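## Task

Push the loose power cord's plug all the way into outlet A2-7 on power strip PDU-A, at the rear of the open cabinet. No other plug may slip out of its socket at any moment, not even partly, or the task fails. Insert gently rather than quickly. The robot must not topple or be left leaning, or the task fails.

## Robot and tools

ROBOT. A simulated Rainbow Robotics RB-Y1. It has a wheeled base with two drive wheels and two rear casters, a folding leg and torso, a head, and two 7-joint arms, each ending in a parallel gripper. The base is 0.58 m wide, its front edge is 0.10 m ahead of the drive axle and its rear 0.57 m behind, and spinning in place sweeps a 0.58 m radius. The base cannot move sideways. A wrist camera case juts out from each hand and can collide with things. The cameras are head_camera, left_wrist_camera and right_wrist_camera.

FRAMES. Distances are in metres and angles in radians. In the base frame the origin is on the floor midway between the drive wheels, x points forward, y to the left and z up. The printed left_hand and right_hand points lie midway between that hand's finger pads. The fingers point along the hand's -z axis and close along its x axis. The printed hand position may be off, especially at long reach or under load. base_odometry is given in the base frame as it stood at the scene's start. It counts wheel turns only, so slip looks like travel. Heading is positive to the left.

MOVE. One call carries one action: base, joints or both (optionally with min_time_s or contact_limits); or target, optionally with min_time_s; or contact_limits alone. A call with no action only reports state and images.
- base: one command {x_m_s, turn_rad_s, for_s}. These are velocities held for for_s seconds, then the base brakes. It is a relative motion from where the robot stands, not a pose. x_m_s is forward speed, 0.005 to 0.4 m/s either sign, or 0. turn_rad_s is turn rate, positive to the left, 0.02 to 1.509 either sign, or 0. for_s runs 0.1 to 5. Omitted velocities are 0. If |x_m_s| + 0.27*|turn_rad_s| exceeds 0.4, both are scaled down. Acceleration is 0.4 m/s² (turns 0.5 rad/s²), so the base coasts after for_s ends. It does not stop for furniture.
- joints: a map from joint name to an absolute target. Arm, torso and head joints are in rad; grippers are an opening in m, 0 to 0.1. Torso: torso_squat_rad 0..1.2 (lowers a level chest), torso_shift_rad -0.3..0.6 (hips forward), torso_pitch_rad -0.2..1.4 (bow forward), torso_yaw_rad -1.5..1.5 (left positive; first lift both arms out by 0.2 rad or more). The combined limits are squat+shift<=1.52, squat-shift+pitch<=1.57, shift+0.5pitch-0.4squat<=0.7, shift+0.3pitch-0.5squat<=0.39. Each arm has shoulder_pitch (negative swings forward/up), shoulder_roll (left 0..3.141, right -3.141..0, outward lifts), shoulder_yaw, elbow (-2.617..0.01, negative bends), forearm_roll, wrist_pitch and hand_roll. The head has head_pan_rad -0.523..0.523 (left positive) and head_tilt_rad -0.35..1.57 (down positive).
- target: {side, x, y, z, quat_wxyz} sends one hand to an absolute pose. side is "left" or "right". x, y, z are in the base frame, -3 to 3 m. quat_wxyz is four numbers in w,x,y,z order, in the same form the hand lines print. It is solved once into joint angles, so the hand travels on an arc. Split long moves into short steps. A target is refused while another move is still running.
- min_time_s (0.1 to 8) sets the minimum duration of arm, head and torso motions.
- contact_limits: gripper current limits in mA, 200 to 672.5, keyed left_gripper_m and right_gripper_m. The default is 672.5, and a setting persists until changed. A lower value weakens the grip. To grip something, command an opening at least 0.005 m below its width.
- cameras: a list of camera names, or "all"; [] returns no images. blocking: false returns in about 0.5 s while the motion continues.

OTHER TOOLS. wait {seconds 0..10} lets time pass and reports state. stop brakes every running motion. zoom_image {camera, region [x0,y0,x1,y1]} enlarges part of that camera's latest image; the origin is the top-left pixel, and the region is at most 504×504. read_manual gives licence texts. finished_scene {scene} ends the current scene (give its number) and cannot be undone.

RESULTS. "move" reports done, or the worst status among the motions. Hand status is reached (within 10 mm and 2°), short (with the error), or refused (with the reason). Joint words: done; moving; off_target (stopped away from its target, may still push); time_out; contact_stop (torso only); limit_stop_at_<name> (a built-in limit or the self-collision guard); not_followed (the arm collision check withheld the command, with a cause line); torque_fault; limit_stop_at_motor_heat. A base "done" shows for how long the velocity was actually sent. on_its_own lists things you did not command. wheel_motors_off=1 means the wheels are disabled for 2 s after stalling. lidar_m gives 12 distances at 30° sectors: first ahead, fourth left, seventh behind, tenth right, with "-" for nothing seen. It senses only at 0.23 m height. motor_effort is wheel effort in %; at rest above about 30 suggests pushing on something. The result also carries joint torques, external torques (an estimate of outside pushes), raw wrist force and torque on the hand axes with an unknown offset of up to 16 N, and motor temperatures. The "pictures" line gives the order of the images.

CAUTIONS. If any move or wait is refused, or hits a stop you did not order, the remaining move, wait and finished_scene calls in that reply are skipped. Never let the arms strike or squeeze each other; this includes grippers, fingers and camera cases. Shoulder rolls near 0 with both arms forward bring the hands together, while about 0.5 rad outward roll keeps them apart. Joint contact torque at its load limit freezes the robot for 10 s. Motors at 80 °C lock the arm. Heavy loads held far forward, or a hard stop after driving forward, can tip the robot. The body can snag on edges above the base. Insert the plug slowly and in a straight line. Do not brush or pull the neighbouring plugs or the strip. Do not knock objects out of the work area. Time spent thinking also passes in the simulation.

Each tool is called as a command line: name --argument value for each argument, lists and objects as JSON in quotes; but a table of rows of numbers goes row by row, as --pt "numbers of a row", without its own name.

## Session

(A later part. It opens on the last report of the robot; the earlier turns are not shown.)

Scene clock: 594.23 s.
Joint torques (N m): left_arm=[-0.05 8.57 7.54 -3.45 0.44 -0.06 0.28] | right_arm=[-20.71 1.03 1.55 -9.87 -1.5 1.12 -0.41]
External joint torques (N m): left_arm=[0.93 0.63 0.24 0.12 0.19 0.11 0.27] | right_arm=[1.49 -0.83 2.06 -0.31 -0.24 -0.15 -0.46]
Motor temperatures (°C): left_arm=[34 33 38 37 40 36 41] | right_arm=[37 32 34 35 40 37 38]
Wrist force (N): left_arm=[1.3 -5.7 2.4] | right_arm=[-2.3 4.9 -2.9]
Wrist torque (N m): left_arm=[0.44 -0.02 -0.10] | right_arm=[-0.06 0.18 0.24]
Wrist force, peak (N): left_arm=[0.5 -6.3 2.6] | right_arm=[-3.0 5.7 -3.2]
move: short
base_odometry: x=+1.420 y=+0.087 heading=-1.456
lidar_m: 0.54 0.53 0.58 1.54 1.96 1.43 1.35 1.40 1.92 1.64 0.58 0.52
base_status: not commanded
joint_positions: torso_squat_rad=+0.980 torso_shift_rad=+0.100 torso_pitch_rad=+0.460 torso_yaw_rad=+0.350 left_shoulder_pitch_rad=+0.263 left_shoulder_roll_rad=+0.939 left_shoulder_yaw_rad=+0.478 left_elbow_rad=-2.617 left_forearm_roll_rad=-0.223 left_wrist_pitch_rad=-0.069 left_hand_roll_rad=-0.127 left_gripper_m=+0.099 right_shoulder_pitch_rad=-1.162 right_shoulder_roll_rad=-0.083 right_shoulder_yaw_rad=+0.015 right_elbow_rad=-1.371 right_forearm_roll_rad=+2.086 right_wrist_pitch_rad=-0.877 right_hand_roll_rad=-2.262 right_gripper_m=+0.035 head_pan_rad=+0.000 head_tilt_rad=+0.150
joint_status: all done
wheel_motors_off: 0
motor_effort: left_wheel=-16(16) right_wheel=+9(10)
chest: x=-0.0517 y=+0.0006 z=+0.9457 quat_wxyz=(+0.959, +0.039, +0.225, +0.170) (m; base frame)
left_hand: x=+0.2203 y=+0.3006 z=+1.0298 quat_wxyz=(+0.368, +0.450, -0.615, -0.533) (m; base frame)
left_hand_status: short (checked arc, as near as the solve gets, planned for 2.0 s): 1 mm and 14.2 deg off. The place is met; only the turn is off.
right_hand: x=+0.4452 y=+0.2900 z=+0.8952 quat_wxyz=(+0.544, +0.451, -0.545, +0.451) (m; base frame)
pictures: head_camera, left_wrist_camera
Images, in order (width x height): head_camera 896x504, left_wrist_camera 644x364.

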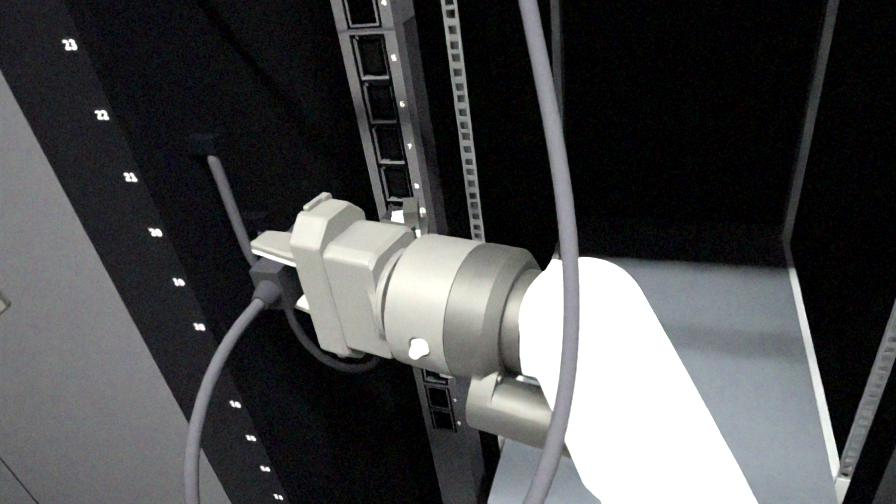

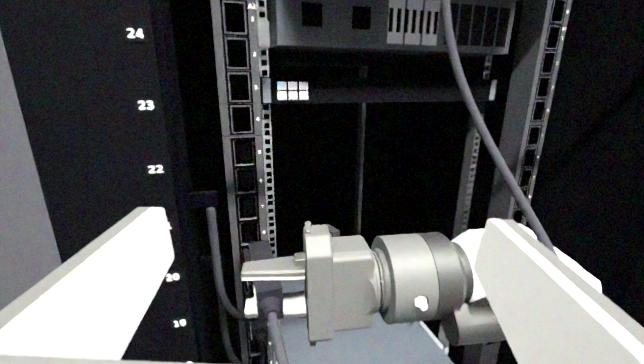

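move --target '{"side":"right","x":0.445,"y":0.29,"z":0.905,"quat_wxyz":[0.5447,0.4507,-0.5447,0.4507]}' --cameras '[]'

move --base '{"x_m_s":0.05,"for_s":1.8}' --cameras '["head_camera","left_wrist_camera"]'

zoom_image --camera "left_wrist_camera" --region '[170, 120, 310, 330]'

zoom_image --camera "head_camera" --region '[150, 80, 450, 380]'

Scene clock: 607.50 s.
Joint torques (N m): left_arm=[-0.53 8.53 7.79 -3.43 0.35 -0.11 0.23] | right_arm=[-22.14 1.65 1.09 -9.21 -1.56 1.36 -0.19]
External joint torques (N m): left_arm=[0.45 0.59 0.48 0.14 0.1 0.06 0.22] | right_arm=[0.17 -0.09 1.66 0.26 -0.33 0.04 -0.24]
Motor temperatures (°C): left_arm=[34 33 38 37 40 36 41] | right_arm=[37 32 34 35 40 37 38]
Wrist force (N): left_arm=[1.2 -5.8 2.1] | right_arm=[-2.6 5.0 -3.1]
Wrist torque (N m): left_arm=[0.45 -0.05 -0.11] | right_arm=[-0.09 0.14 0.27]
Wrist force, peak (N): left_arm=[1.1 -6.0 2.4] | right_arm=[-4.3 6.0 -2.9]
move: done
base_odometry: x=+1.420 y=+0.087 heading=-1.456
lidar_m: 0.54 0.53 0.57 1.53 1.97 1.43 1.35 1.41 1.91 1.65 0.58 0.52
base_status: not commanded
joint_positions: torso_squat_rad=+0.980 torso_shift_rad=+0.100 torso_pitch_rad=+0.460 torso_yaw_rad=+0.350 left_shoulder_pitch_rad=+0.263 left_shoulder_roll_rad=+0.939 left_shoulder_yaw_rad=+0.478 left_elbow_rad=-2.617 left_forearm_roll_rad=-0.223 left_wrist_pitch_rad=-0.069 left_hand_roll_rad=-0.127 left_gripper_m=+0.099 right_shoulder_pitch_rad=-1.177 right_shoulder_roll_rad=-0.085 right_shoulder_yaw_rad=+0.015 right_elbow_rad=-1.386 right_forearm_roll_rad=+2.106 right_wrist_pitch_rad=-0.889 right_hand_roll_rad=-2.298 right_gripper_m=+0.035 head_pan_rad=+0.000 head_tilt_rad=+0.150
joint_status: all done
wheel_motors_off: 0
motor_effort: left_wheel=-15(17) right_wheel=+9(10)
chest: x=-0.0517 y=+0.0006 z=+0.9457 quat_wxyz=(+0.959, +0.039, +0.225, +0.170) (m; base frame)
left_hand: x=+0.2203 y=+0.3006 z=+1.0298 quat_wxyz=(+0.368, +0.450, -0.615, -0.533) (m; base frame)
right_hand: x=+0.4451 y=+0.2899 z=+0.9050 quat_wxyz=(+0.544, +0.451, -0.545, +0.451) (m; base frame)
right_hand_status: reached (checked arc, planned for 0.2 s): 0 mm and 0.1 deg off.
pictures: none
No camera images: "cameras" was empty.

Scene clock: 610.10 s.
Joint torques (N m): left_arm=[-0.06 8.55 7.86 -3.43 0.35 -0.12 0.38] | right_arm=[-22.26 1.99 1.01 -9.26 -1.62 1.33 -0.14]
External joint torques (N m): left_arm=[0.91 0.61 0.56 0.15 0.1 0.06 0.37] | right_arm=[0.04 0.25 1.57 0.22 -0.38 0.01 -0.19]
Motor temperatures (°C): left_arm=[34 33 38 37 40 36 41] | right_arm=[37 32 34 35 40 37 38]
Wrist force (N): left_arm=[1.2 -5.9 2.2] | right_arm=[-2.8 4.4 -3.3]
Wrist torque (N m): left_arm=[0.46 -0.03 -0.11] | right_arm=[-0.07 0.13 0.27]
Wrist force, peak (N): left_arm=[0.8 -6.0 2.5] | right_arm=[-3.2 5.6 -3.4]
move: done
base_odometry: x=+1.430 y=-0.003 heading=-1.457
lidar_m: 0.45 0.47 0.47 1.22 2.09 1.52 1.45 1.50 2.05 1.29 0.45 0.46
base_status: done (sent for 1.8 of 1.8 s)
joint_positions: torso_squat_rad=+0.980 torso_shift_rad=+0.100 torso_pitch_rad=+0.460 torso_yaw_rad=+0.350 left_shoulder_pitch_rad=+0.263 left_shoulder_roll_rad=+0.939 left_shoulder_yaw_rad=+0.478 left_elbow_rad=-2.617 left_forearm_roll_rad=-0.223 left_wrist_pitch_rad=-0.069 left_hand_roll_rad=-0.127 left_gripper_m=+0.099 right_shoulder_pitch_rad=-1.177 right_shoulder_roll_rad=-0.085 right_shoulder_yaw_rad=+0.015 right_elbow_rad=-1.386 right_forearm_roll_rad=+2.106 right_wrist_pitch_rad=-0.889 right_hand_roll_rad=-2.298 right_gripper_m=+0.035 head_pan_rad=+0.000 head_tilt_rad=+0.150
joint_status: not commanded
wheel_motors_off: 0
motor_effort: left_wheel=-9(23) right_wheel=+12(27)
chest: x=-0.0517 y=+0.0006 z=+0.9457 quat_wxyz=(+0.959, +0.039, +0.225, +0.170) (m; base frame)
left_hand: x=+0.2203 y=+0.3006 z=+1.0298 quat_wxyz=(+0.368, +0.450, -0.615, -0.533) (m; base frame)
right_hand: x=+0.4451 y=+0.2899 z=+0.9049 quat_wxyz=(+0.544, +0.451, -0.545, +0.451) (m; base frame)
pictures: head_camera, left_wrist_camera
Images, in order (width x height): head_camera 896x504, left_wrist_camera 644x364.

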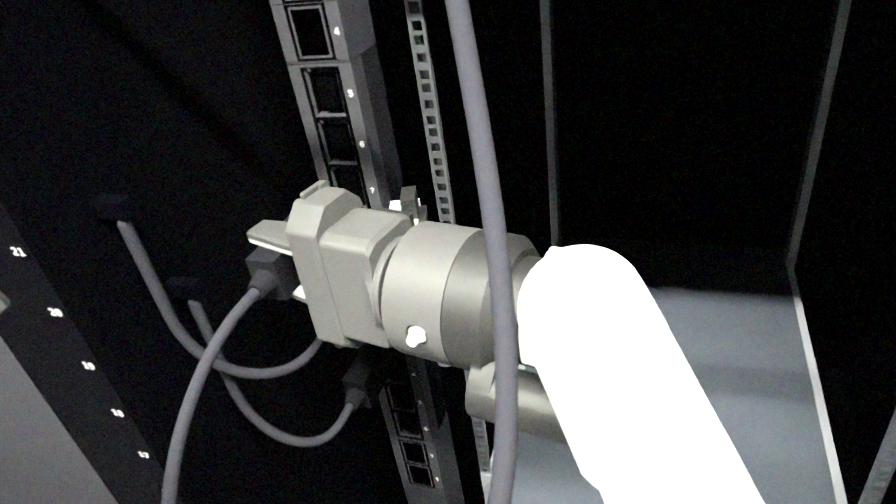

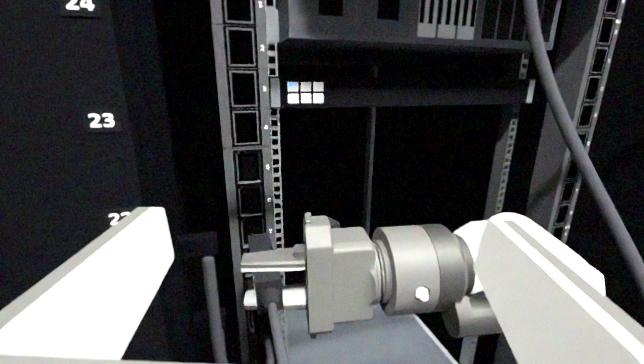

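Scaled by 2.400 from the camera's 644x364 image, which has a finer 1265x715 frame.

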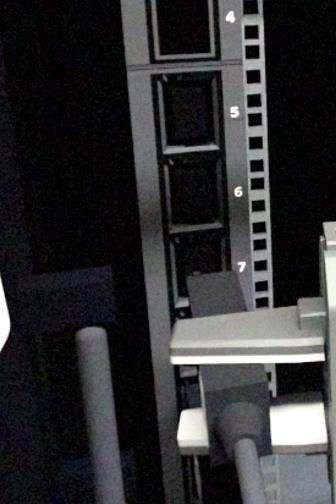

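Scaled by 1.680 from the camera's 896x504 image, which has a finer 1280x720 frame.

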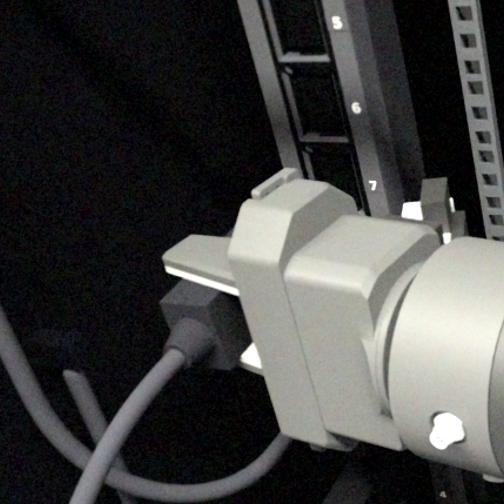

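move --base '{"x_m_s":0.025,"for_s":1.0}' --cameras '["left_wrist_camera"]'

zoom_image --camera "left_wrist_camera" --region '[190, 160, 300, 330]'

Scene clock: 622.33 s.
Joint torques (N m): left_arm=[-0.78 8.7 7.74 -3.52 0.47 -0.13 0.31] | right_arm=[-22.12 1.82 1.1 -9.2 -1.64 1.37 -0.22]
External joint torques (N m): left_arm=[0.19 0.75 0.43 0.05 0.22 0.04 0.3] | right_arm=[0.19 0.08 1.66 0.27 -0.4 0.04 -0.27]
Motor temperatures (°C): left_arm=[34 33 38 37 39 36 41] | right_arm=[37 32 34 35 40 37 38]
Wrist force (N): left_arm=[1.2 -5.8 2.3] | right_arm=[-2.8 4.9 -3.2]
Wrist torque (N m): left_arm=[0.44 -0.03 -0.10] | right_arm=[-0.08 0.14 0.26]
Wrist force, peak (N): left_arm=[0.7 -6.3 2.0] | right_arm=[-4.1 5.4 -2.4]
move: done
base_odometry: x=+1.433 y=-0.027 heading=-1.458
lidar_m: 0.43 0.44 0.45 1.12 2.14 1.55 1.47 1.52 2.07 1.21 0.43 0.45
base_status: done (sent for 1 of 1 s)
joint_positions: torso_squat_rad=+0.980 torso_shift_rad=+0.100 torso_pitch_rad=+0.460 torso_yaw_rad=+0.350 left_shoulder_pitch_rad=+0.263 left_shoulder_roll_rad=+0.939 left_shoulder_yaw_rad=+0.478 left_elbow_rad=-2.617 left_forearm_roll_rad=-0.223 left_wrist_pitch_rad=-0.069 left_hand_roll_rad=-0.127 left_gripper_m=+0.099 right_shoulder_pitch_rad=-1.177 right_shoulder_roll_rad=-0.085 right_shoulder_yaw_rad=+0.015 right_elbow_rad=-1.386 right_forearm_roll_rad=+2.106 right_wrist_pitch_rad=-0.889 right_hand_roll_rad=-2.298 right_gripper_m=+0.035 head_pan_rad=+0.000 head_tilt_rad=+0.150
joint_status: not commanded
wheel_motors_off: 0
motor_effort: left_wheel=-8(17) right_wheel=+10(27)
chest: x=-0.0517 y=+0.0006 z=+0.9457 quat_wxyz=(+0.959, +0.039, +0.225, +0.170) (m; base frame)
left_hand: x=+0.2203 y=+0.3006 z=+1.0298 quat_wxyz=(+0.368, +0.450, -0.615, -0.533) (m; base frame)
right_hand: x=+0.4451 y=+0.2899 z=+0.9049 quat_wxyz=(+0.544, +0.451, -0.545, +0.451) (m; base frame)
pictures: left_wrist_camera
Images, in order (width x height): left_wrist_camera 644x364.

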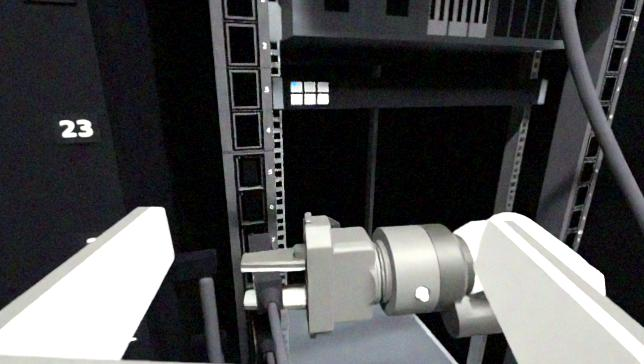

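Scaled by 2.965 from the camera's 644x364 image, which has a finer 1265x715 frame.

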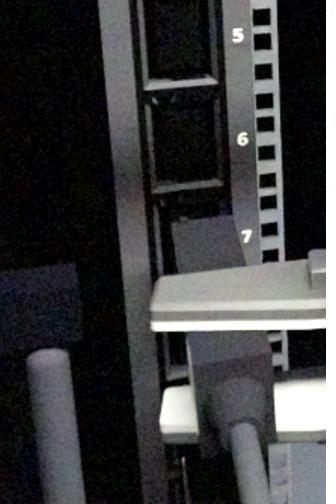

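move --target '{"side":"right","x":0.455,"y":0.29,"z":0.905,"quat_wxyz":[0.5447,0.4507,-0.5447,0.4507]}' --cameras '["head_camera","left_wrist_camera"]'

zoom_image --camera "left_wrist_camera" --region '[210, 170, 290, 310]'

zoom_image --camera "head_camera" --region '[200, 80, 460, 300]'

Scene clock: 648.23 s.
Joint torques (N m): left_arm=[-0.91 8.76 7.26 -3.32 0.35 -0.05 0.36] | right_arm=[-23.48 1.65 -1.1 -9.05 -1.77 1.28 0.13]
External joint torques (N m): left_arm=[0.06 0.81 -0.04 0.26 0.1 0.12 0.35] | right_arm=[-0.71 0.32 -0.46 0.48 -0.51 -0.01 0.08]
Motor temperatures (°C): left_arm=[34 33 38 36 39 36 41] | right_arm=[37 32 34 35 40 37 38]
Wrist force (N): left_arm=[1.1 -5.7 2.4] | right_arm=[-3.1 5.0 -2.8]
Wrist torque (N m): left_arm=[0.44 -0.05 -0.11] | right_arm=[-0.13 0.11 0.29]
Wrist force, peak (N): left_arm=[1.0 -6.0 2.5] | right_arm=[-3.7 5.8 -3.1]
move: done
base_odometry: x=+1.433 y=-0.027 heading=-1.458
lidar_m: 0.43 0.45 0.45 1.12 2.13 1.55 1.47 1.52 2.08 1.21 0.43 0.45
base_status: not commanded
joint_positions: torso_squat_rad=+0.980 torso_shift_rad=+0.100 torso_pitch_rad=+0.460 torso_yaw_rad=+0.350 left_shoulder_pitch_rad=+0.263 left_shoulder_roll_rad=+0.939 left_shoulder_yaw_rad=+0.478 left_elbow_rad=-2.617 left_forearm_roll_rad=-0.223 left_wrist_pitch_rad=-0.069 left_hand_roll_rad=-0.127 left_gripper_m=+0.099 right_shoulder_pitch_rad=-1.205 right_shoulder_roll_rad=-0.096 right_shoulder_yaw_rad=+0.001 right_elbow_rad=-1.338 right_forearm_roll_rad=+2.082 right_wrist_pitch_rad=-0.885 right_hand_roll_rad=-2.272 right_gripper_m=+0.035 head_pan_rad=+0.000 head_tilt_rad=+0.150
joint_status: all done
wheel_motors_off: 0
motor_effort: left_wheel=-9(10) right_wheel=+11(11)
chest: x=-0.0517 y=+0.0006 z=+0.9457 quat_wxyz=(+0.959, +0.039, +0.225, +0.170) (m; base frame)
left_hand: x=+0.2203 y=+0.3006 z=+1.0298 quat_wxyz=(+0.368, +0.450, -0.615, -0.533) (m; base frame)
right_hand: x=+0.4546 y=+0.2895 z=+0.9051 quat_wxyz=(+0.546, +0.450, -0.545, +0.450) (m; base frame)
right_hand_status: reached (checked arc, planned for 0.3 s): 1 mm and 0.1 deg off.
pictures: head_camera, left_wrist_camera
Images, in order (width x height): head_camera 896x504, left_wrist_camera 644x364.

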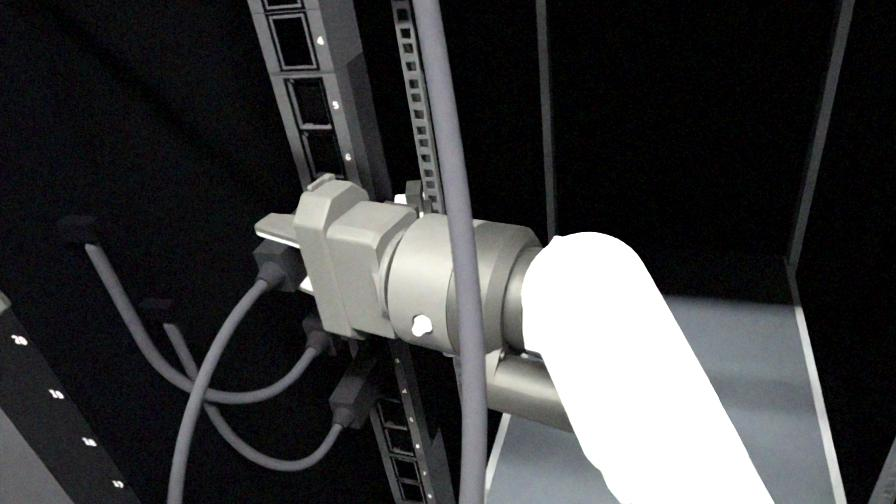

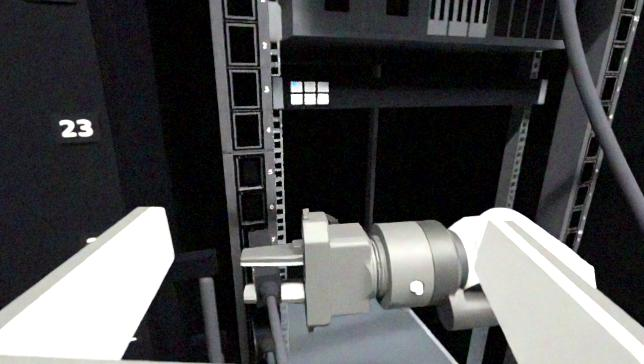

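Scaled by 3.600 from the camera's 644x364 image, which has a finer 1265x715 frame.

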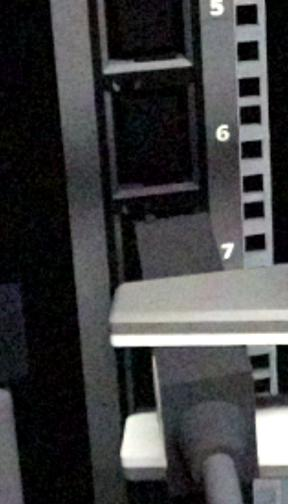

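Scaled by 1.938 from the camera's 896x504 image, which has a finer 1280x720 frame.

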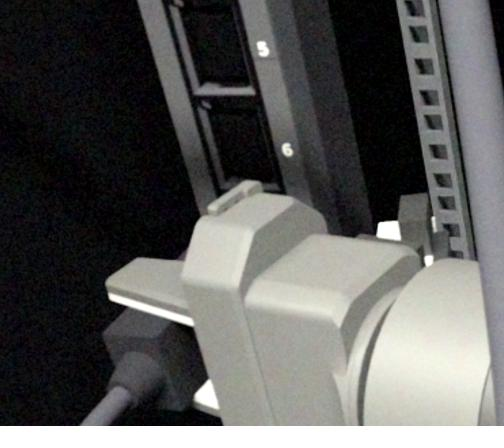

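move --target '{"side":"right","x":0.462,"y":0.2915,"z":0.905,"quat_wxyz":[0.5447,0.4507,-0.5447,0.4507]}' --min_time_s 1.5 --cameras '["left_wrist_camera"]'

zoom_image --camera "left_wrist_camera" --region '[210, 170, 290, 310]'

Scene clock: 668.37 s.
Joint torques (N m): left_arm=[-0.7 8.64 7.56 -3.24 0.36 -0.16 0.31] | right_arm=[-24.61 0.06 -2.25 -8.6 -1.98 1.55 0.23]
External joint torques (N m): left_arm=[0.28 0.7 0.26 0.33 0.11 0.02 0.3] | right_arm=[-1.45 -1 -1.56 1 -0.7 0.31 0.18]
Motor temperatures (°C): left_arm=[34 33 38 36 39 36 41] | right_arm=[37 32 34 35 40 37 38]
Wrist force (N): left_arm=[1.0 -5.7 2.4] | right_arm=[-3.2 4.3 -2.6]
Wrist torque (N m): left_arm=[0.44 -0.06 -0.10] | right_arm=[-0.03 0.09 0.29]
Wrist force, peak (N): left_arm=[1.1 -6.0 2.5] | right_arm=[-3.2 5.2 -3.8]
move: done
base_odometry: x=+1.433 y=-0.027 heading=-1.458
lidar_m: 0.43 0.45 0.46 1.12 2.13 1.55 1.47 1.52 2.07 1.21 0.43 0.45
base_status: not commanded
joint_positions: torso_squat_rad=+0.980 torso_shift_rad=+0.100 torso_pitch_rad=+0.460 torso_yaw_rad=+0.350 left_shoulder_pitch_rad=+0.263 left_shoulder_roll_rad=+0.939 left_shoulder_yaw_rad=+0.478 left_elbow_rad=-2.617 left_forearm_roll_rad=-0.223 left_wrist_pitch_rad=-0.069 left_hand_roll_rad=-0.127 left_gripper_m=+0.099 right_shoulder_pitch_rad=-1.230 right_shoulder_roll_rad=-0.101 right_shoulder_yaw_rad=-0.008 right_elbow_rad=-1.291 right_forearm_roll_rad=+2.060 right_wrist_pitch_rad=-0.879 right_hand_roll_rad=-2.244 right_gripper_m=+0.035 head_pan_rad=+0.000 head_tilt_rad=+0.150
joint_status: all done
wheel_motors_off: 0
motor_effort: left_wheel=-9(9) right_wheel=+11(11)
chest: x=-0.0517 y=+0.0006 z=+0.9457 quat_wxyz=(+0.959, +0.039, +0.225, +0.170) (m; base frame)
left_hand: x=+0.2203 y=+0.3006 z=+1.0298 quat_wxyz=(+0.368, +0.450, -0.615, -0.533) (m; base frame)
right_hand: x=+0.4614 y=+0.2913 z=+0.9049 quat_wxyz=(+0.546, +0.450, -0.545, +0.450) (m; base frame)
right_hand_status: reached (checked arc, planned for 1.5 s): 1 mm and 0.1 deg off.
pictures: left_wrist_camera
Images, in order (width x height): left_wrist_camera 644x364.

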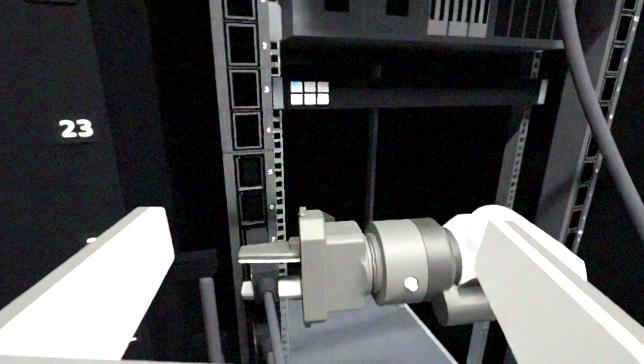

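Scaled by 3.600 from the camera's 644x364 image, which has a finer 1265x715 frame.

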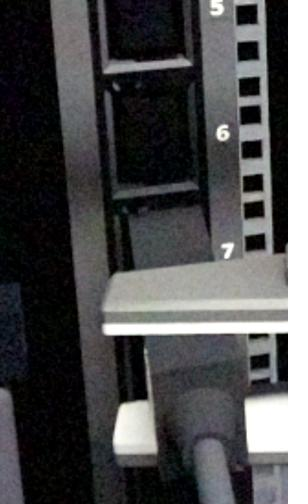

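move --target '{"side":"right","x":0.470,"y":0.2915,"z":0.903,"quat_wxyz":[0.5447,0.4507,-0.5447,0.4507]}' --min_time_s 1.5 --cameras '["left_wrist_camera","head_camera"]'

zoom_image --camera "left_wrist_camera" --region '[210, 200, 290, 280]'

Scene clock: 674.80 s.
Joint torques (N m): left_arm=[-0.45 8.47 7.36 -3.34 0.46 -0.09 0.43] | right_arm=[-23.72 -13.64 -13.11 -3.69 2.75 8.31 -0.57]
External joint torques (N m): left_arm=[0.54 0.52 0.05 0.23 0.22 0.08 0.41] | right_arm=[-0.19 -14.45 -12.38 5.96 4.05 7.12 -0.63]
Motor temperatures (°C): left_arm=[34 33 38 36 39 36 41] | right_arm=[37 32 34 35 40 37 38]
Wrist force (N): left_arm=[1.1 -5.8 2.3] | right_arm=[-2.9 50.0 17.4]
Wrist torque (N m): left_arm=[0.45 -0.05 -0.11] | right_arm=[-0.72 -0.36 1.15]
Wrist force, peak (N): left_arm=[1.2 -6.0 2.4] | right_arm=[-2.8 50.4 17.9]
move: done
base_odometry: x=+1.433 y=-0.027 heading=-1.458
lidar_m: 0.42 0.45 0.45 1.12 2.13 1.54 1.47 1.52 2.07 1.21 0.44 0.45
base_status: not commanded
joint_positions: torso_squat_rad=+0.980 torso_shift_rad=+0.099 torso_pitch_rad=+0.459 torso_yaw_rad=+0.350 left_shoulder_pitch_rad=+0.263 left_shoulder_roll_rad=+0.939 left_shoulder_yaw_rad=+0.478 left_elbow_rad=-2.617 left_forearm_roll_rad=-0.223 left_wrist_pitch_rad=-0.069 left_hand_roll_rad=-0.127 left_gripper_m=+0.099 right_shoulder_pitch_rad=-1.253 right_shoulder_roll_rad=-0.105 right_shoulder_yaw_rad=-0.017 right_elbow_rad=-1.242 right_forearm_roll_rad=+2.030 right_wrist_pitch_rad=-0.875 right_hand_roll_rad=-2.207 right_gripper_m=+0.035 head_pan_rad=+0.000 head_tilt_rad=+0.150
joint_status: all done
wheel_motors_off: 0
motor_effort: left_wheel=-1(9) right_wheel=+14(15)
chest: x=-0.0523 y=+0.0005 z=+0.9458 quat_wxyz=(+0.959, +0.039, +0.224, +0.170) (m; base frame)
left_hand: x=+0.2196 y=+0.3005 z=+1.0303 quat_wxyz=(+0.367, +0.451, -0.615, -0.533) (m; base frame)
right_hand: x=+0.4662 y=+0.2931 z=+0.9044 quat_wxyz=(+0.544, +0.452, -0.544, +0.452) (m; base frame)
right_hand_status: reached (checked arc, planned for 1.5 s): 4 mm and 0.3 deg off.
pictures: head_camera, left_wrist_camera
Images, in order (width x height): head_camera 896x504, left_wrist_camera 644x364.

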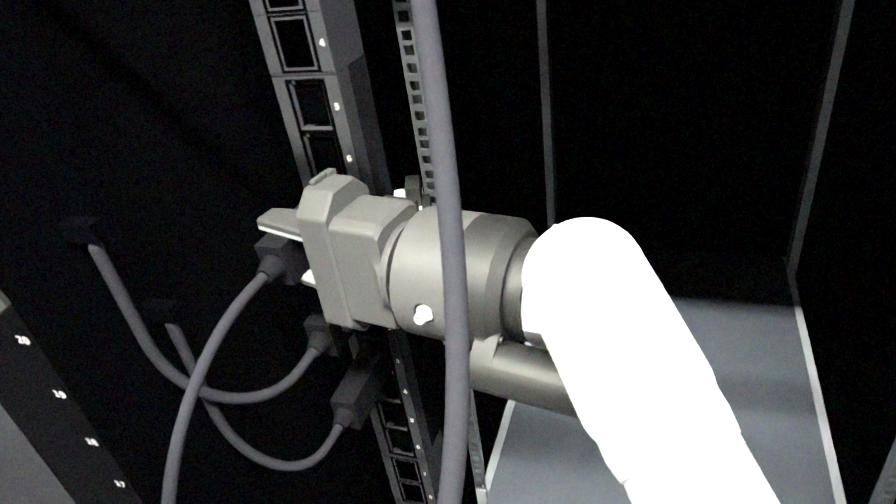

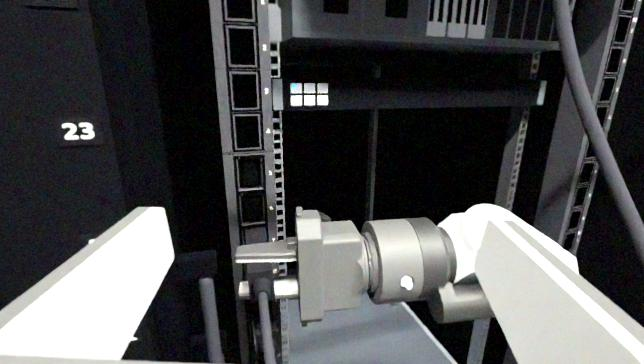

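Scaled by 6.300 from the camera's 644x364 image, which has a finer 1265x715 frame.

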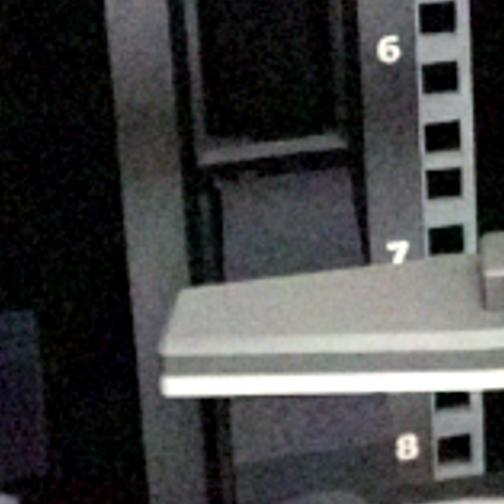

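move --target '{"side":"right","x":0.462,"y":0.2915,"z":0.902,"quat_wxyz":[0.5447,0.4507,-0.5447,0.4507]}' --min_time_s 1 --cameras '["left_wrist_camera","right_wrist_camera"]'

zoom_image --camera "left_wrist_camera" --region '[230, 185, 280, 235]'

zoom_image --camera "left_wrist_camera" --region '[225, 135, 285, 195]'

zoom_image --camera "right_wrist_camera" --region '[120, 0, 484, 364]'

Scene clock: 692.07 s.
Joint torques (N m): left_arm=[-0.43 8.17 8.04 -3.19 0.37 -0.05 0.35] | right_arm=[-21.58 1.78 1.13 -9.87 -1.5 1.44 -0.45]
External joint torques (N m): left_arm=[0.55 0.23 0.73 0.38 0.12 0.12 0.33] | right_arm=[1.64 0.75 1.81 -0.23 -0.21 0.23 -0.5]
Motor temperatures (°C): left_arm=[34 33 38 36 39 36 41] | right_arm=[37 32 34 34 40 38 38]
Wrist force (N): left_arm=[1.2 -5.6 2.2] | right_arm=[-2.7 5.1 -3.0]
Wrist torque (N m): left_arm=[0.43 -0.03 -0.11] | right_arm=[-0.11 0.12 0.28]
Wrist force, peak (N): left_arm=[1.1 -6.0 2.4] | right_arm=[-3.4 50.6 17.7]
move: done
base_odometry: x=+1.433 y=-0.027 heading=-1.458
lidar_m: 0.43 0.46 0.45 1.12 2.12 1.54 1.47 1.52 2.08 1.21 0.43 0.45
base_status: not commanded
joint_positions: torso_squat_rad=+0.980 torso_shift_rad=+0.100 torso_pitch_rad=+0.460 torso_yaw_rad=+0.350 left_shoulder_pitch_rad=+0.263 left_shoulder_roll_rad=+0.939 left_shoulder_yaw_rad=+0.478 left_elbow_rad=-2.617 left_forearm_roll_rad=-0.223 left_wrist_pitch_rad=-0.069 left_hand_roll_rad=-0.127 left_gripper_m=+0.099 right_shoulder_pitch_rad=-1.231 right_shoulder_roll_rad=-0.101 right_shoulder_yaw_rad=-0.011 right_elbow_rad=-1.274 right_forearm_roll_rad=+2.045 right_wrist_pitch_rad=-0.875 right_hand_roll_rad=-2.222 right_gripper_m=+0.035 head_pan_rad=+0.000 head_tilt_rad=+0.150
joint_status: all done
wheel_motors_off: 0
motor_effort: left_wheel=-4(4) right_wheel=+12(15)
chest: x=-0.0518 y=+0.0006 z=+0.9458 quat_wxyz=(+0.959, +0.039, +0.224, +0.170) (m; base frame)
left_hand: x=+0.2201 y=+0.3005 z=+1.0300 quat_wxyz=(+0.368, +0.451, -0.615, -0.533) (m; base frame)
right_hand: x=+0.4626 y=+0.2915 z=+0.9017 quat_wxyz=(+0.545, +0.451, -0.545, +0.451) (m; base frame)
right_hand_status: reached (checked arc, planned for 1.0 s): 1 mm and 0.1 deg off.
pictures: left_wrist_camera, right_wrist_camera
Images, in order (width x height): left_wrist_camera 644x364, right_wrist_camera 644x364.

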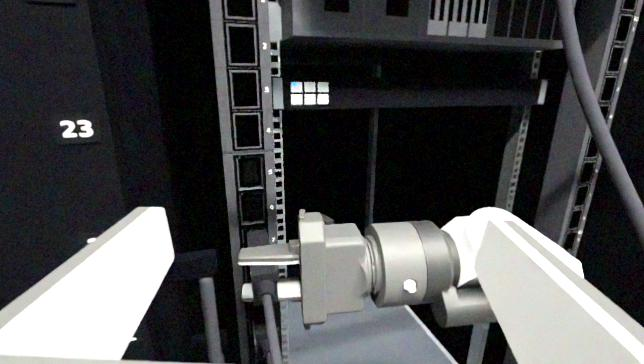

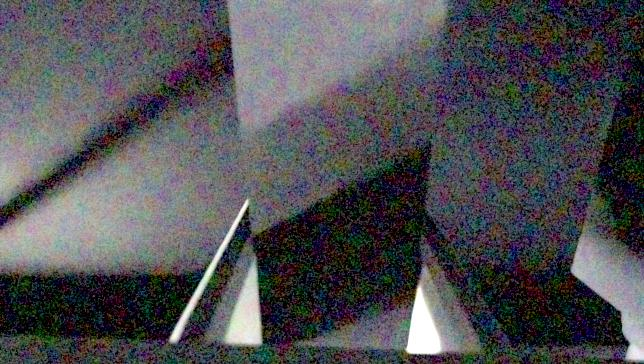

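Scaled by 10.080 from the camera's 644x364 image, which has a finer 1265x715 frame.

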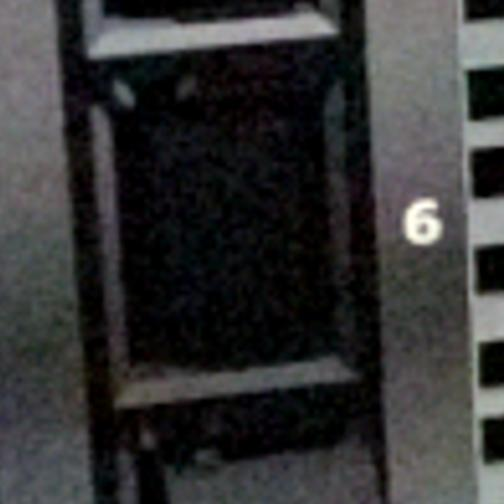

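Scaled by 8.400 from the camera's 644x364 image, which has a finer 1265x715 frame.

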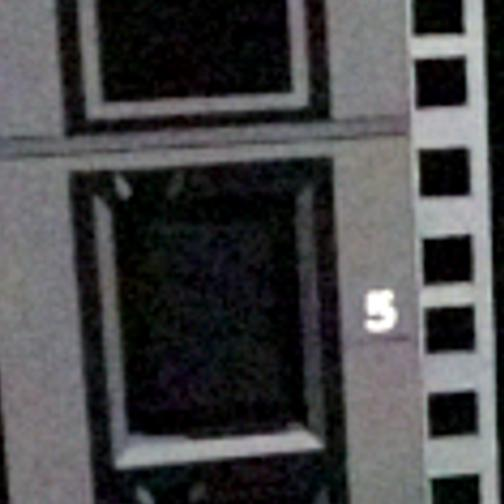

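Scaled by 1.385 from the camera's 644x364 image, which has a finer 1265x715 frame.

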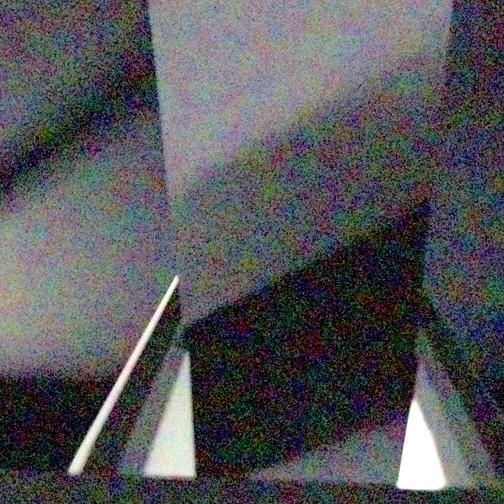

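move --target '{"side":"right","x":0.462,"y":0.2925,"z":0.8993,"quat_wxyz":[0.5447,0.4507,-0.5447,0.4507]}' --min_time_s 1 --cameras '[]'

move --target '{"side":"right","x":0.469,"y":0.2925,"z":0.8993,"quat_wxyz":[0.5447,0.4507,-0.5447,0.4507]}' --min_time_s 1.5 --cameras '["left_wrist_camera"]'

zoom_image --camera "left_wrist_camera" --region '[230, 185, 280, 235]'

Scene clock: 703.77 s.
Joint torques (N m): left_arm=[-1 8.28 7.52 -3.18 0.32 -0.2 0.25] | right_arm=[-20.58 2.27 1.72 -8.02 -1.71 1.47 0.24]
External joint torques (N m): left_arm=[-0.02 0.34 0.22 0.39 0.08 -0.03 0.23] | right_arm=[2.61 1.18 2.37 1.63 -0.42 0.27 0.19]
Motor temperatures (°C): left_arm=[34 33 38 36 39 36 41] | right_arm=[37 32 34 35 40 38 38]
Wrist force (N): left_arm=[1.1 -5.7 2.2] | right_arm=[-0.9 5.2 -1.9]
Wrist torque (N m): left_arm=[0.44 -0.05 -0.11] | right_arm=[-0.08 0.18 0.33]
Wrist force, peak (N): left_arm=[1.2 -6.0 2.4] | right_arm=[-2.4 5.5 -3.1]
move: done
base_odometry: x=+1.433 y=-0.027 heading=-1.458
lidar_m: 0.43 0.45 0.45 1.12 2.13 1.55 1.47 1.52 2.07 1.21 0.43 0.45
base_status: not commanded
joint_positions: torso_squat_rad=+0.980 torso_shift_rad=+0.100 torso_pitch_rad=+0.460 torso_yaw_rad=+0.350 left_shoulder_pitch_rad=+0.263 left_shoulder_roll_rad=+0.939 left_shoulder_yaw_rad=+0.478 left_elbow_rad=-2.617 left_forearm_roll_rad=-0.223 left_wrist_pitch_rad=-0.069 left_hand_roll_rad=-0.127 left_gripper_m=+0.099 right_shoulder_pitch_rad=-1.228 right_shoulder_roll_rad=-0.099 right_shoulder_yaw_rad=-0.010 right_elbow_rad=-1.272 right_forearm_roll_rad=+2.044 right_wrist_pitch_rad=-0.871 right_hand_roll_rad=-2.216 right_gripper_m=+0.035 head_pan_rad=+0.000 head_tilt_rad=+0.150
joint_status: all done
wheel_motors_off: 0
motor_effort: left_wheel=-5(5) right_wheel=+12(13)
chest: x=-0.0518 y=+0.0006 z=+0.9458 quat_wxyz=(+0.959, +0.039, +0.224, +0.170) (m; base frame)
left_hand: x=+0.2201 y=+0.3005 z=+1.0300 quat_wxyz=(+0.368, +0.451, -0.615, -0.533) (m; base frame)
right_hand: x=+0.4622 y=+0.2923 z=+0.8998 quat_wxyz=(+0.545, +0.451, -0.545, +0.451) (m; base frame)
right_hand_status: reached (checked arc, planned for 1.0 s): 1 mm and 0.0 deg off.
pictures: none
No camera images: "cameras" was empty.

Scene clock: 705.60 s.
Joint torques (N m): left_arm=[-0.99 8.57 7.6 -3.14 0.4 -0.25 0.33] | right_arm=[-19.59 -6.31 -5.52 -5.17 0.54 2.59 -0.12]
External joint torques (N m): left_arm=[0 0.62 0.3 0.43 0.15 -0.08 0.31] | right_arm=[3.92 -7.15 -4.83 4.52 1.85 1.43 -0.17]
Motor temperatures (°C): left_arm=[34 33 38 36 39 36 41] | right_arm=[37 32 34 35 40 38 38]
Wrist force (N): left_arm=[1.0 -6.0 2.2] | right_arm=[4.7 16.5 -4.1]
Wrist torque (N m): left_arm=[0.46 -0.07 -0.10] | right_arm=[0.16 -0.03 0.64]
Wrist force, peak (N): left_arm=[1.1 -6.0 2.5] | right_arm=[7.5 24.6 6.2]
move: done
base_odometry: x=+1.433 y=-0.027 heading=-1.458
lidar_m: 0.42 0.45 0.45 1.13 2.14 1.54 1.47 1.53 2.07 1.21 0.44 0.45
base_status: not commanded
joint_positions: torso_squat_rad=+0.980 torso_shift_rad=+0.100 torso_pitch_rad=+0.459 torso_yaw_rad=+0.350 left_shoulder_pitch_rad=+0.263 left_shoulder_roll_rad=+0.939 left_shoulder_yaw_rad=+0.478 left_elbow_rad=-2.617 left_forearm_roll_rad=-0.223 left_wrist_pitch_rad=-0.069 left_hand_roll_rad=-0.127 left_gripper_m=+0.099 right_shoulder_pitch_rad=-1.249 right_shoulder_roll_rad=-0.104 right_shoulder_yaw_rad=-0.019 right_elbow_rad=-1.235 right_forearm_roll_rad=+2.024 right_wrist_pitch_rad=-0.868 right_hand_roll_rad=-2.192 right_gripper_m=+0.035 head_pan_rad=+0.000 head_tilt_rad=+0.150
joint_status: all done
wheel_motors_off: 0
motor_effort: left_wheel=-4(5) right_wheel=+11(13)
chest: x=-0.0520 y=+0.0006 z=+0.9458 quat_wxyz=(+0.959, +0.039, +0.224, +0.170) (m; base frame)
left_hand: x=+0.2199 y=+0.3005 z=+1.0301 quat_wxyz=(+0.368, +0.451, -0.615, -0.533) (m; base frame)
right_hand: x=+0.4673 y=+0.2933 z=+0.9007 quat_wxyz=(+0.544, +0.451, -0.545, +0.451) (m; base frame)
right_hand_status: reached (checked arc, planned for 1.5 s): 2 mm and 0.1 deg off.
pictures: left_wrist_camera
Images, in order (width x height): left_wrist_camera 644x364.

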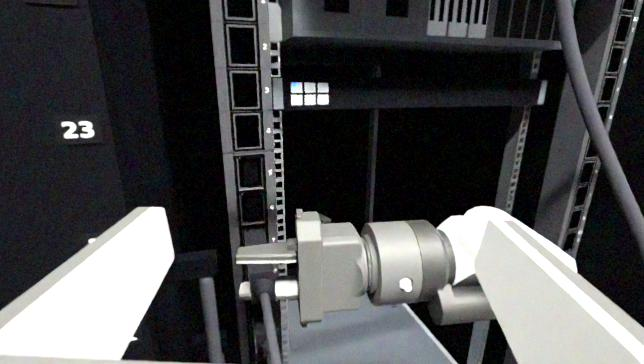

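Scaled by 10.080 from the camera's 644x364 image, which has a finer 1265x715 frame.

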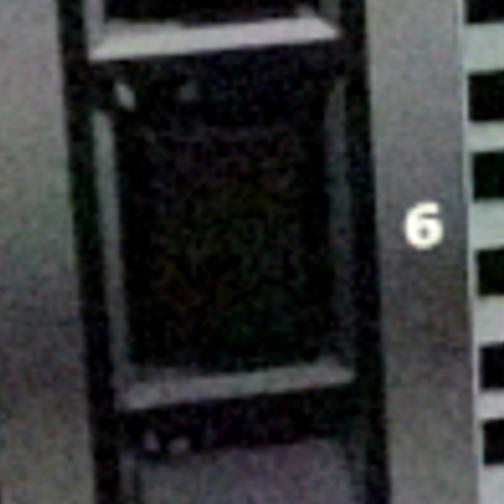

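move --target '{"side":"right","x":0.472,"y":0.2935,"z":0.9005,"quat_wxyz":[0.5447,0.4507,-0.5447,0.4507]}' --min_time_s 1.5 --cameras '["left_wrist_camera"]'

zoom_image --camera "left_wrist_camera" --region '[220, 195, 290, 265]'

Scene clock: 711.10 s.
Joint torques (N m): left_arm=[-0.19 8.6 7.48 -3.18 0.31 -0.13 0.26] | right_arm=[-24.94 -11.13 -10.01 -4.03 2.82 7.08 0.06]
External joint torques (N m): left_arm=[0.8 0.65 0.17 0.39 0.06 0.04 0.25] | right_arm=[-1.23 -11.86 -9.3 5.69 4.14 5.94 0]
Motor temperatures (°C): left_arm=[34 33 38 36 39 36 41] | right_arm=[37 32 34 35 40 37 38]
Wrist force (N): left_arm=[1.0 -5.8 2.3] | right_arm=[-1.8 43.1 20.9]
Wrist torque (N m): left_arm=[0.45 -0.06 -0.11] | right_arm=[-0.63 -0.91 0.39]
Wrist force, peak (N): left_arm=[1.1 -6.0 2.3] | right_arm=[-1.4 44.2 20.9]
move: done
base_odometry: x=+1.433 y=-0.027 heading=-1.458
lidar_m: 0.43 0.44 0.45 1.12 2.13 1.55 1.46 1.52 2.07 1.21 0.43 0.44
base_status: not commanded
joint_positions: torso_squat_rad=+0.980 torso_shift_rad=+0.099 torso_pitch_rad=+0.459 torso_yaw_rad=+0.350 left_shoulder_pitch_rad=+0.263 left_shoulder_roll_rad=+0.939 left_shoulder_yaw_rad=+0.478 left_elbow_rad=-2.617 left_forearm_roll_rad=-0.223 left_wrist_pitch_rad=-0.069 left_hand_roll_rad=-0.127 left_gripper_m=+0.099 right_shoulder_pitch_rad=-1.264 right_shoulder_roll_rad=-0.105 right_shoulder_yaw_rad=-0.022 right_elbow_rad=-1.209 right_forearm_roll_rad=+2.013 right_wrist_pitch_rad=-0.867 right_hand_roll_rad=-2.179 right_gripper_m=+0.035 head_pan_rad=+0.000 head_tilt_rad=+0.150
joint_status: all done
wheel_motors_off: 0
motor_effort: left_wheel=-3(5) right_wheel=+14(14)
chest: x=-0.0522 y=+0.0005 z=+0.9458 quat_wxyz=(+0.959, +0.039, +0.224, +0.170) (m; base frame)
left_hand: x=+0.2197 y=+0.3005 z=+1.0302 quat_wxyz=(+0.367, +0.451, -0.615, -0.533) (m; base frame)
right_hand: x=+0.4693 y=+0.2949 z=+0.9011 quat_wxyz=(+0.544, +0.452, -0.544, +0.452) (m; base frame)
right_hand_status: reached (checked arc, planned for 1.5 s): 3 mm and 0.3 deg off.
pictures: left_wrist_camera
Images, in order (width x height): left_wrist_camera 644x364.

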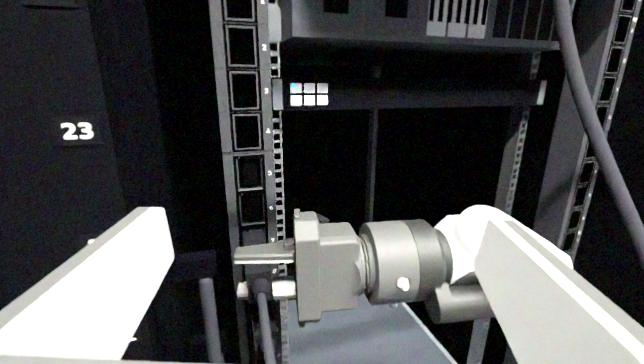

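Scaled by 7.200 from the camera's 644x364 image, which has a finer 1265x715 frame.

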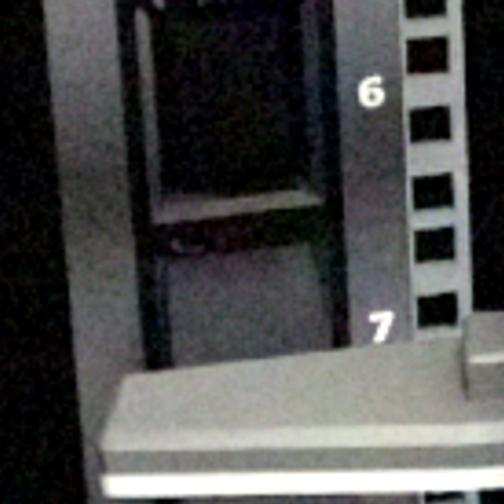

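move --target '{"side":"right","x":0.474,"y":0.2915,"z":0.9,"quat_wxyz":[0.5447,0.4507,-0.5447,0.4507]}' --min_time_s 1.5 --cameras '["left_wrist_camera"]'

zoom_image --camera "left_wrist_camera" --region '[220, 195, 290, 265]'

Scene clock: 721.27 s.
Joint torques (N m): left_arm=[-0.61 8.74 7.25 -3.59 0.51 -0.23 0.19] | right_arm=[-23.17 -16.12 -13.19 -3.36 3.73 7.98 0.03]
External joint torques (N m): left_arm=[0.38 0.78 -0.06 -0.03 0.26 -0.06 0.18] | right_arm=[0.6 -16.75 -12.46 6.35 5.05 6.85 -0.02]
Motor temperatures (°C): left_arm=[34 33 38 36 39 36 41] | right_arm=[37 32 34 34 40 38 38]
Wrist force (N): left_arm=[1.0 -5.8 2.2] | right_arm=[0.6 49.7 15.4]
Wrist torque (N m): left_arm=[0.44 -0.07 -0.11] | right_arm=[-0.46 -0.69 0.49]
Wrist force, peak (N): left_arm=[1.2 -6.0 2.5] | right_arm=[-0.2 53.0 18.8]
move: done
base_odometry: x=+1.433 y=-0.027 heading=-1.458
lidar_m: 0.43 0.45 0.45 1.12 2.13 1.55 1.47 1.53 2.08 1.21 0.44 0.45
base_status: not commanded
joint_positions: torso_squat_rad=+0.980 torso_shift_rad=+0.099 torso_pitch_rad=+0.459 torso_yaw_rad=+0.350 left_shoulder_pitch_rad=+0.263 left_shoulder_roll_rad=+0.939 left_shoulder_yaw_rad=+0.478 left_elbow_rad=-2.617 left_forearm_roll_rad=-0.223 left_wrist_pitch_rad=-0.069 left_hand_roll_rad=-0.127 left_gripper_m=+0.099 right_shoulder_pitch_rad=-1.266 right_shoulder_roll_rad=-0.109 right_shoulder_yaw_rad=-0.026 right_elbow_rad=-1.202 right_forearm_roll_rad=+2.004 right_wrist_pitch_rad=-0.870 right_hand_roll_rad=-2.170 right_gripper_m=+0.035 head_pan_rad=+0.000 head_tilt_rad=+0.150
joint_status: all done
wheel_motors_off: 0
motor_effort: left_wheel=+1(3) right_wheel=+14(15)
chest: x=-0.0523 y=+0.0005 z=+0.9458 quat_wxyz=(+0.959, +0.039, +0.224, +0.170) (m; base frame)
left_hand: x=+0.2196 y=+0.3005 z=+1.0303 quat_wxyz=(+0.367, +0.451, -0.615, -0.533) (m; base frame)
right_hand: x=+0.4706 y=+0.2938 z=+0.9009 quat_wxyz=(+0.543, +0.453, -0.544, +0.452) (m; base frame)
right_hand_status: reached (checked arc, planned for 1.5 s): 4 mm and 0.4 deg off.
pictures: left_wrist_camera
Images, in order (width x height): left_wrist_camera 644x364.

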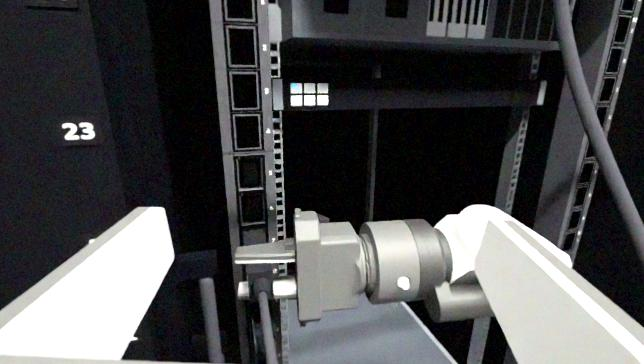

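Scaled by 7.200 from the camera's 644x364 image, which has a finer 1265x715 frame.

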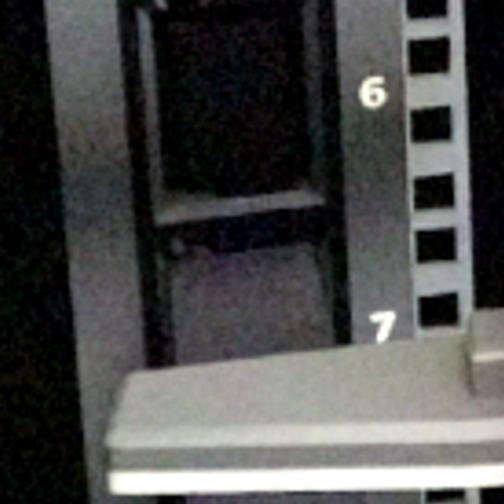

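move --target '{"side":"right","x":0.477,"y":0.291,"z":0.9,"quat_wxyz":[0.5447,0.4507,-0.5447,0.4507]}' --min_time_s 2 --cameras '["left_wrist_camera"]'

zoom_image --camera "left_wrist_camera" --region '[220, 195, 290, 265]'

zoom_image --camera "left_wrist_camera" --region '[230, 230, 330, 330]'

Scene clock: 727.93 s.
Joint torques (N m): left_arm=[-0.73 8.59 7.55 -3.24 0.45 -0.23 0.35] | right_arm=[-22.51 -20.88 -16.39 -2.56 4.88 9.87 -0.01]
External joint torques (N m): left_arm=[0.27 0.63 0.25 0.33 0.2 -0.06 0.34] | right_arm=[1.39 -21.39 -15.64 7.16 6.22 8.76 -0.07]
Motor temperatures (°C): left_arm=[34 33 38 36 39 36 41] | right_arm=[37 32 34 34 40 38 38]
Wrist force (N): left_arm=[1.1 -5.8 2.3] | right_arm=[1.0 60.2 16.2]
Wrist torque (N m): left_arm=[0.46 -0.05 -0.12] | right_arm=[-0.42 -0.71 0.59]
Wrist force, peak (N): left_arm=[1.0 -6.1 2.5] | right_arm=[1.3 61.5 19.5]
move: done
base_odometry: x=+1.433 y=-0.027 heading=-1.458
lidar_m: 0.43 0.45 0.45 1.12 2.13 1.55 1.47 1.52 2.08 1.21 0.44 0.45
base_status: not commanded
joint_positions: torso_squat_rad=+0.980 torso_shift_rad=+0.099 torso_pitch_rad=+0.458 torso_yaw_rad=+0.350 left_shoulder_pitch_rad=+0.263 left_shoulder_roll_rad=+0.939 left_shoulder_yaw_rad=+0.478 left_elbow_rad=-2.617 left_forearm_roll_rad=-0.223 left_wrist_pitch_rad=-0.069 left_hand_roll_rad=-0.127 left_gripper_m=+0.099 right_shoulder_pitch_rad=-1.275 right_shoulder_roll_rad=-0.112 right_shoulder_yaw_rad=-0.030 right_elbow_rad=-1.186 right_forearm_roll_rad=+1.993 right_wrist_pitch_rad=-0.871 right_hand_roll_rad=-2.159 right_gripper_m=+0.035 head_pan_rad=+0.000 head_tilt_rad=+0.150
joint_status: all done
wheel_motors_off: 0
motor_effort: left_wheel=+5(5) right_wheel=+16(16)
chest: x=-0.0525 y=+0.0005 z=+0.9459 quat_wxyz=(+0.959, +0.039, +0.224, +0.170) (m; base frame)
left_hand: x=+0.2194 y=+0.3005 z=+1.0304 quat_wxyz=(+0.367, +0.451, -0.615, -0.533) (m; base frame)
right_hand: x=+0.4727 y=+0.2939 z=+0.9011 quat_wxyz=(+0.542, +0.454, -0.543, +0.453) (m; base frame)
right_hand_status: reached (checked arc, planned for 2.0 s): 5 mm and 0.5 deg off.
pictures: left_wrist_camera
Images, in order (width x height): left_wrist_camera 644x364.

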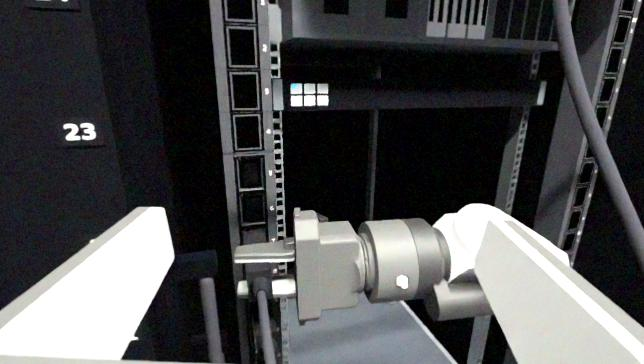

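Scaled by 7.200 from the camera's 644x364 image, which has a finer 1265x715 frame.

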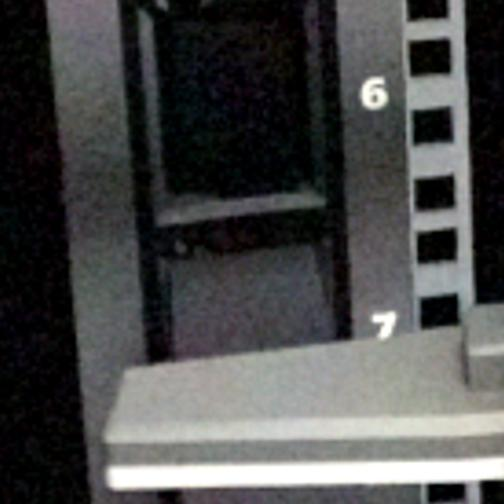

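Scaled by 5.040 from the camera's 644x364 image, which has a finer 1265x715 frame.

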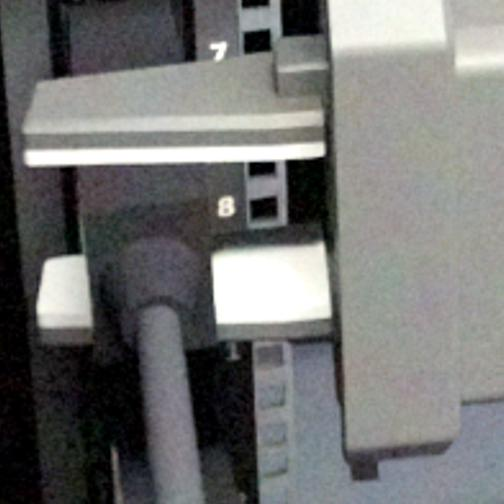

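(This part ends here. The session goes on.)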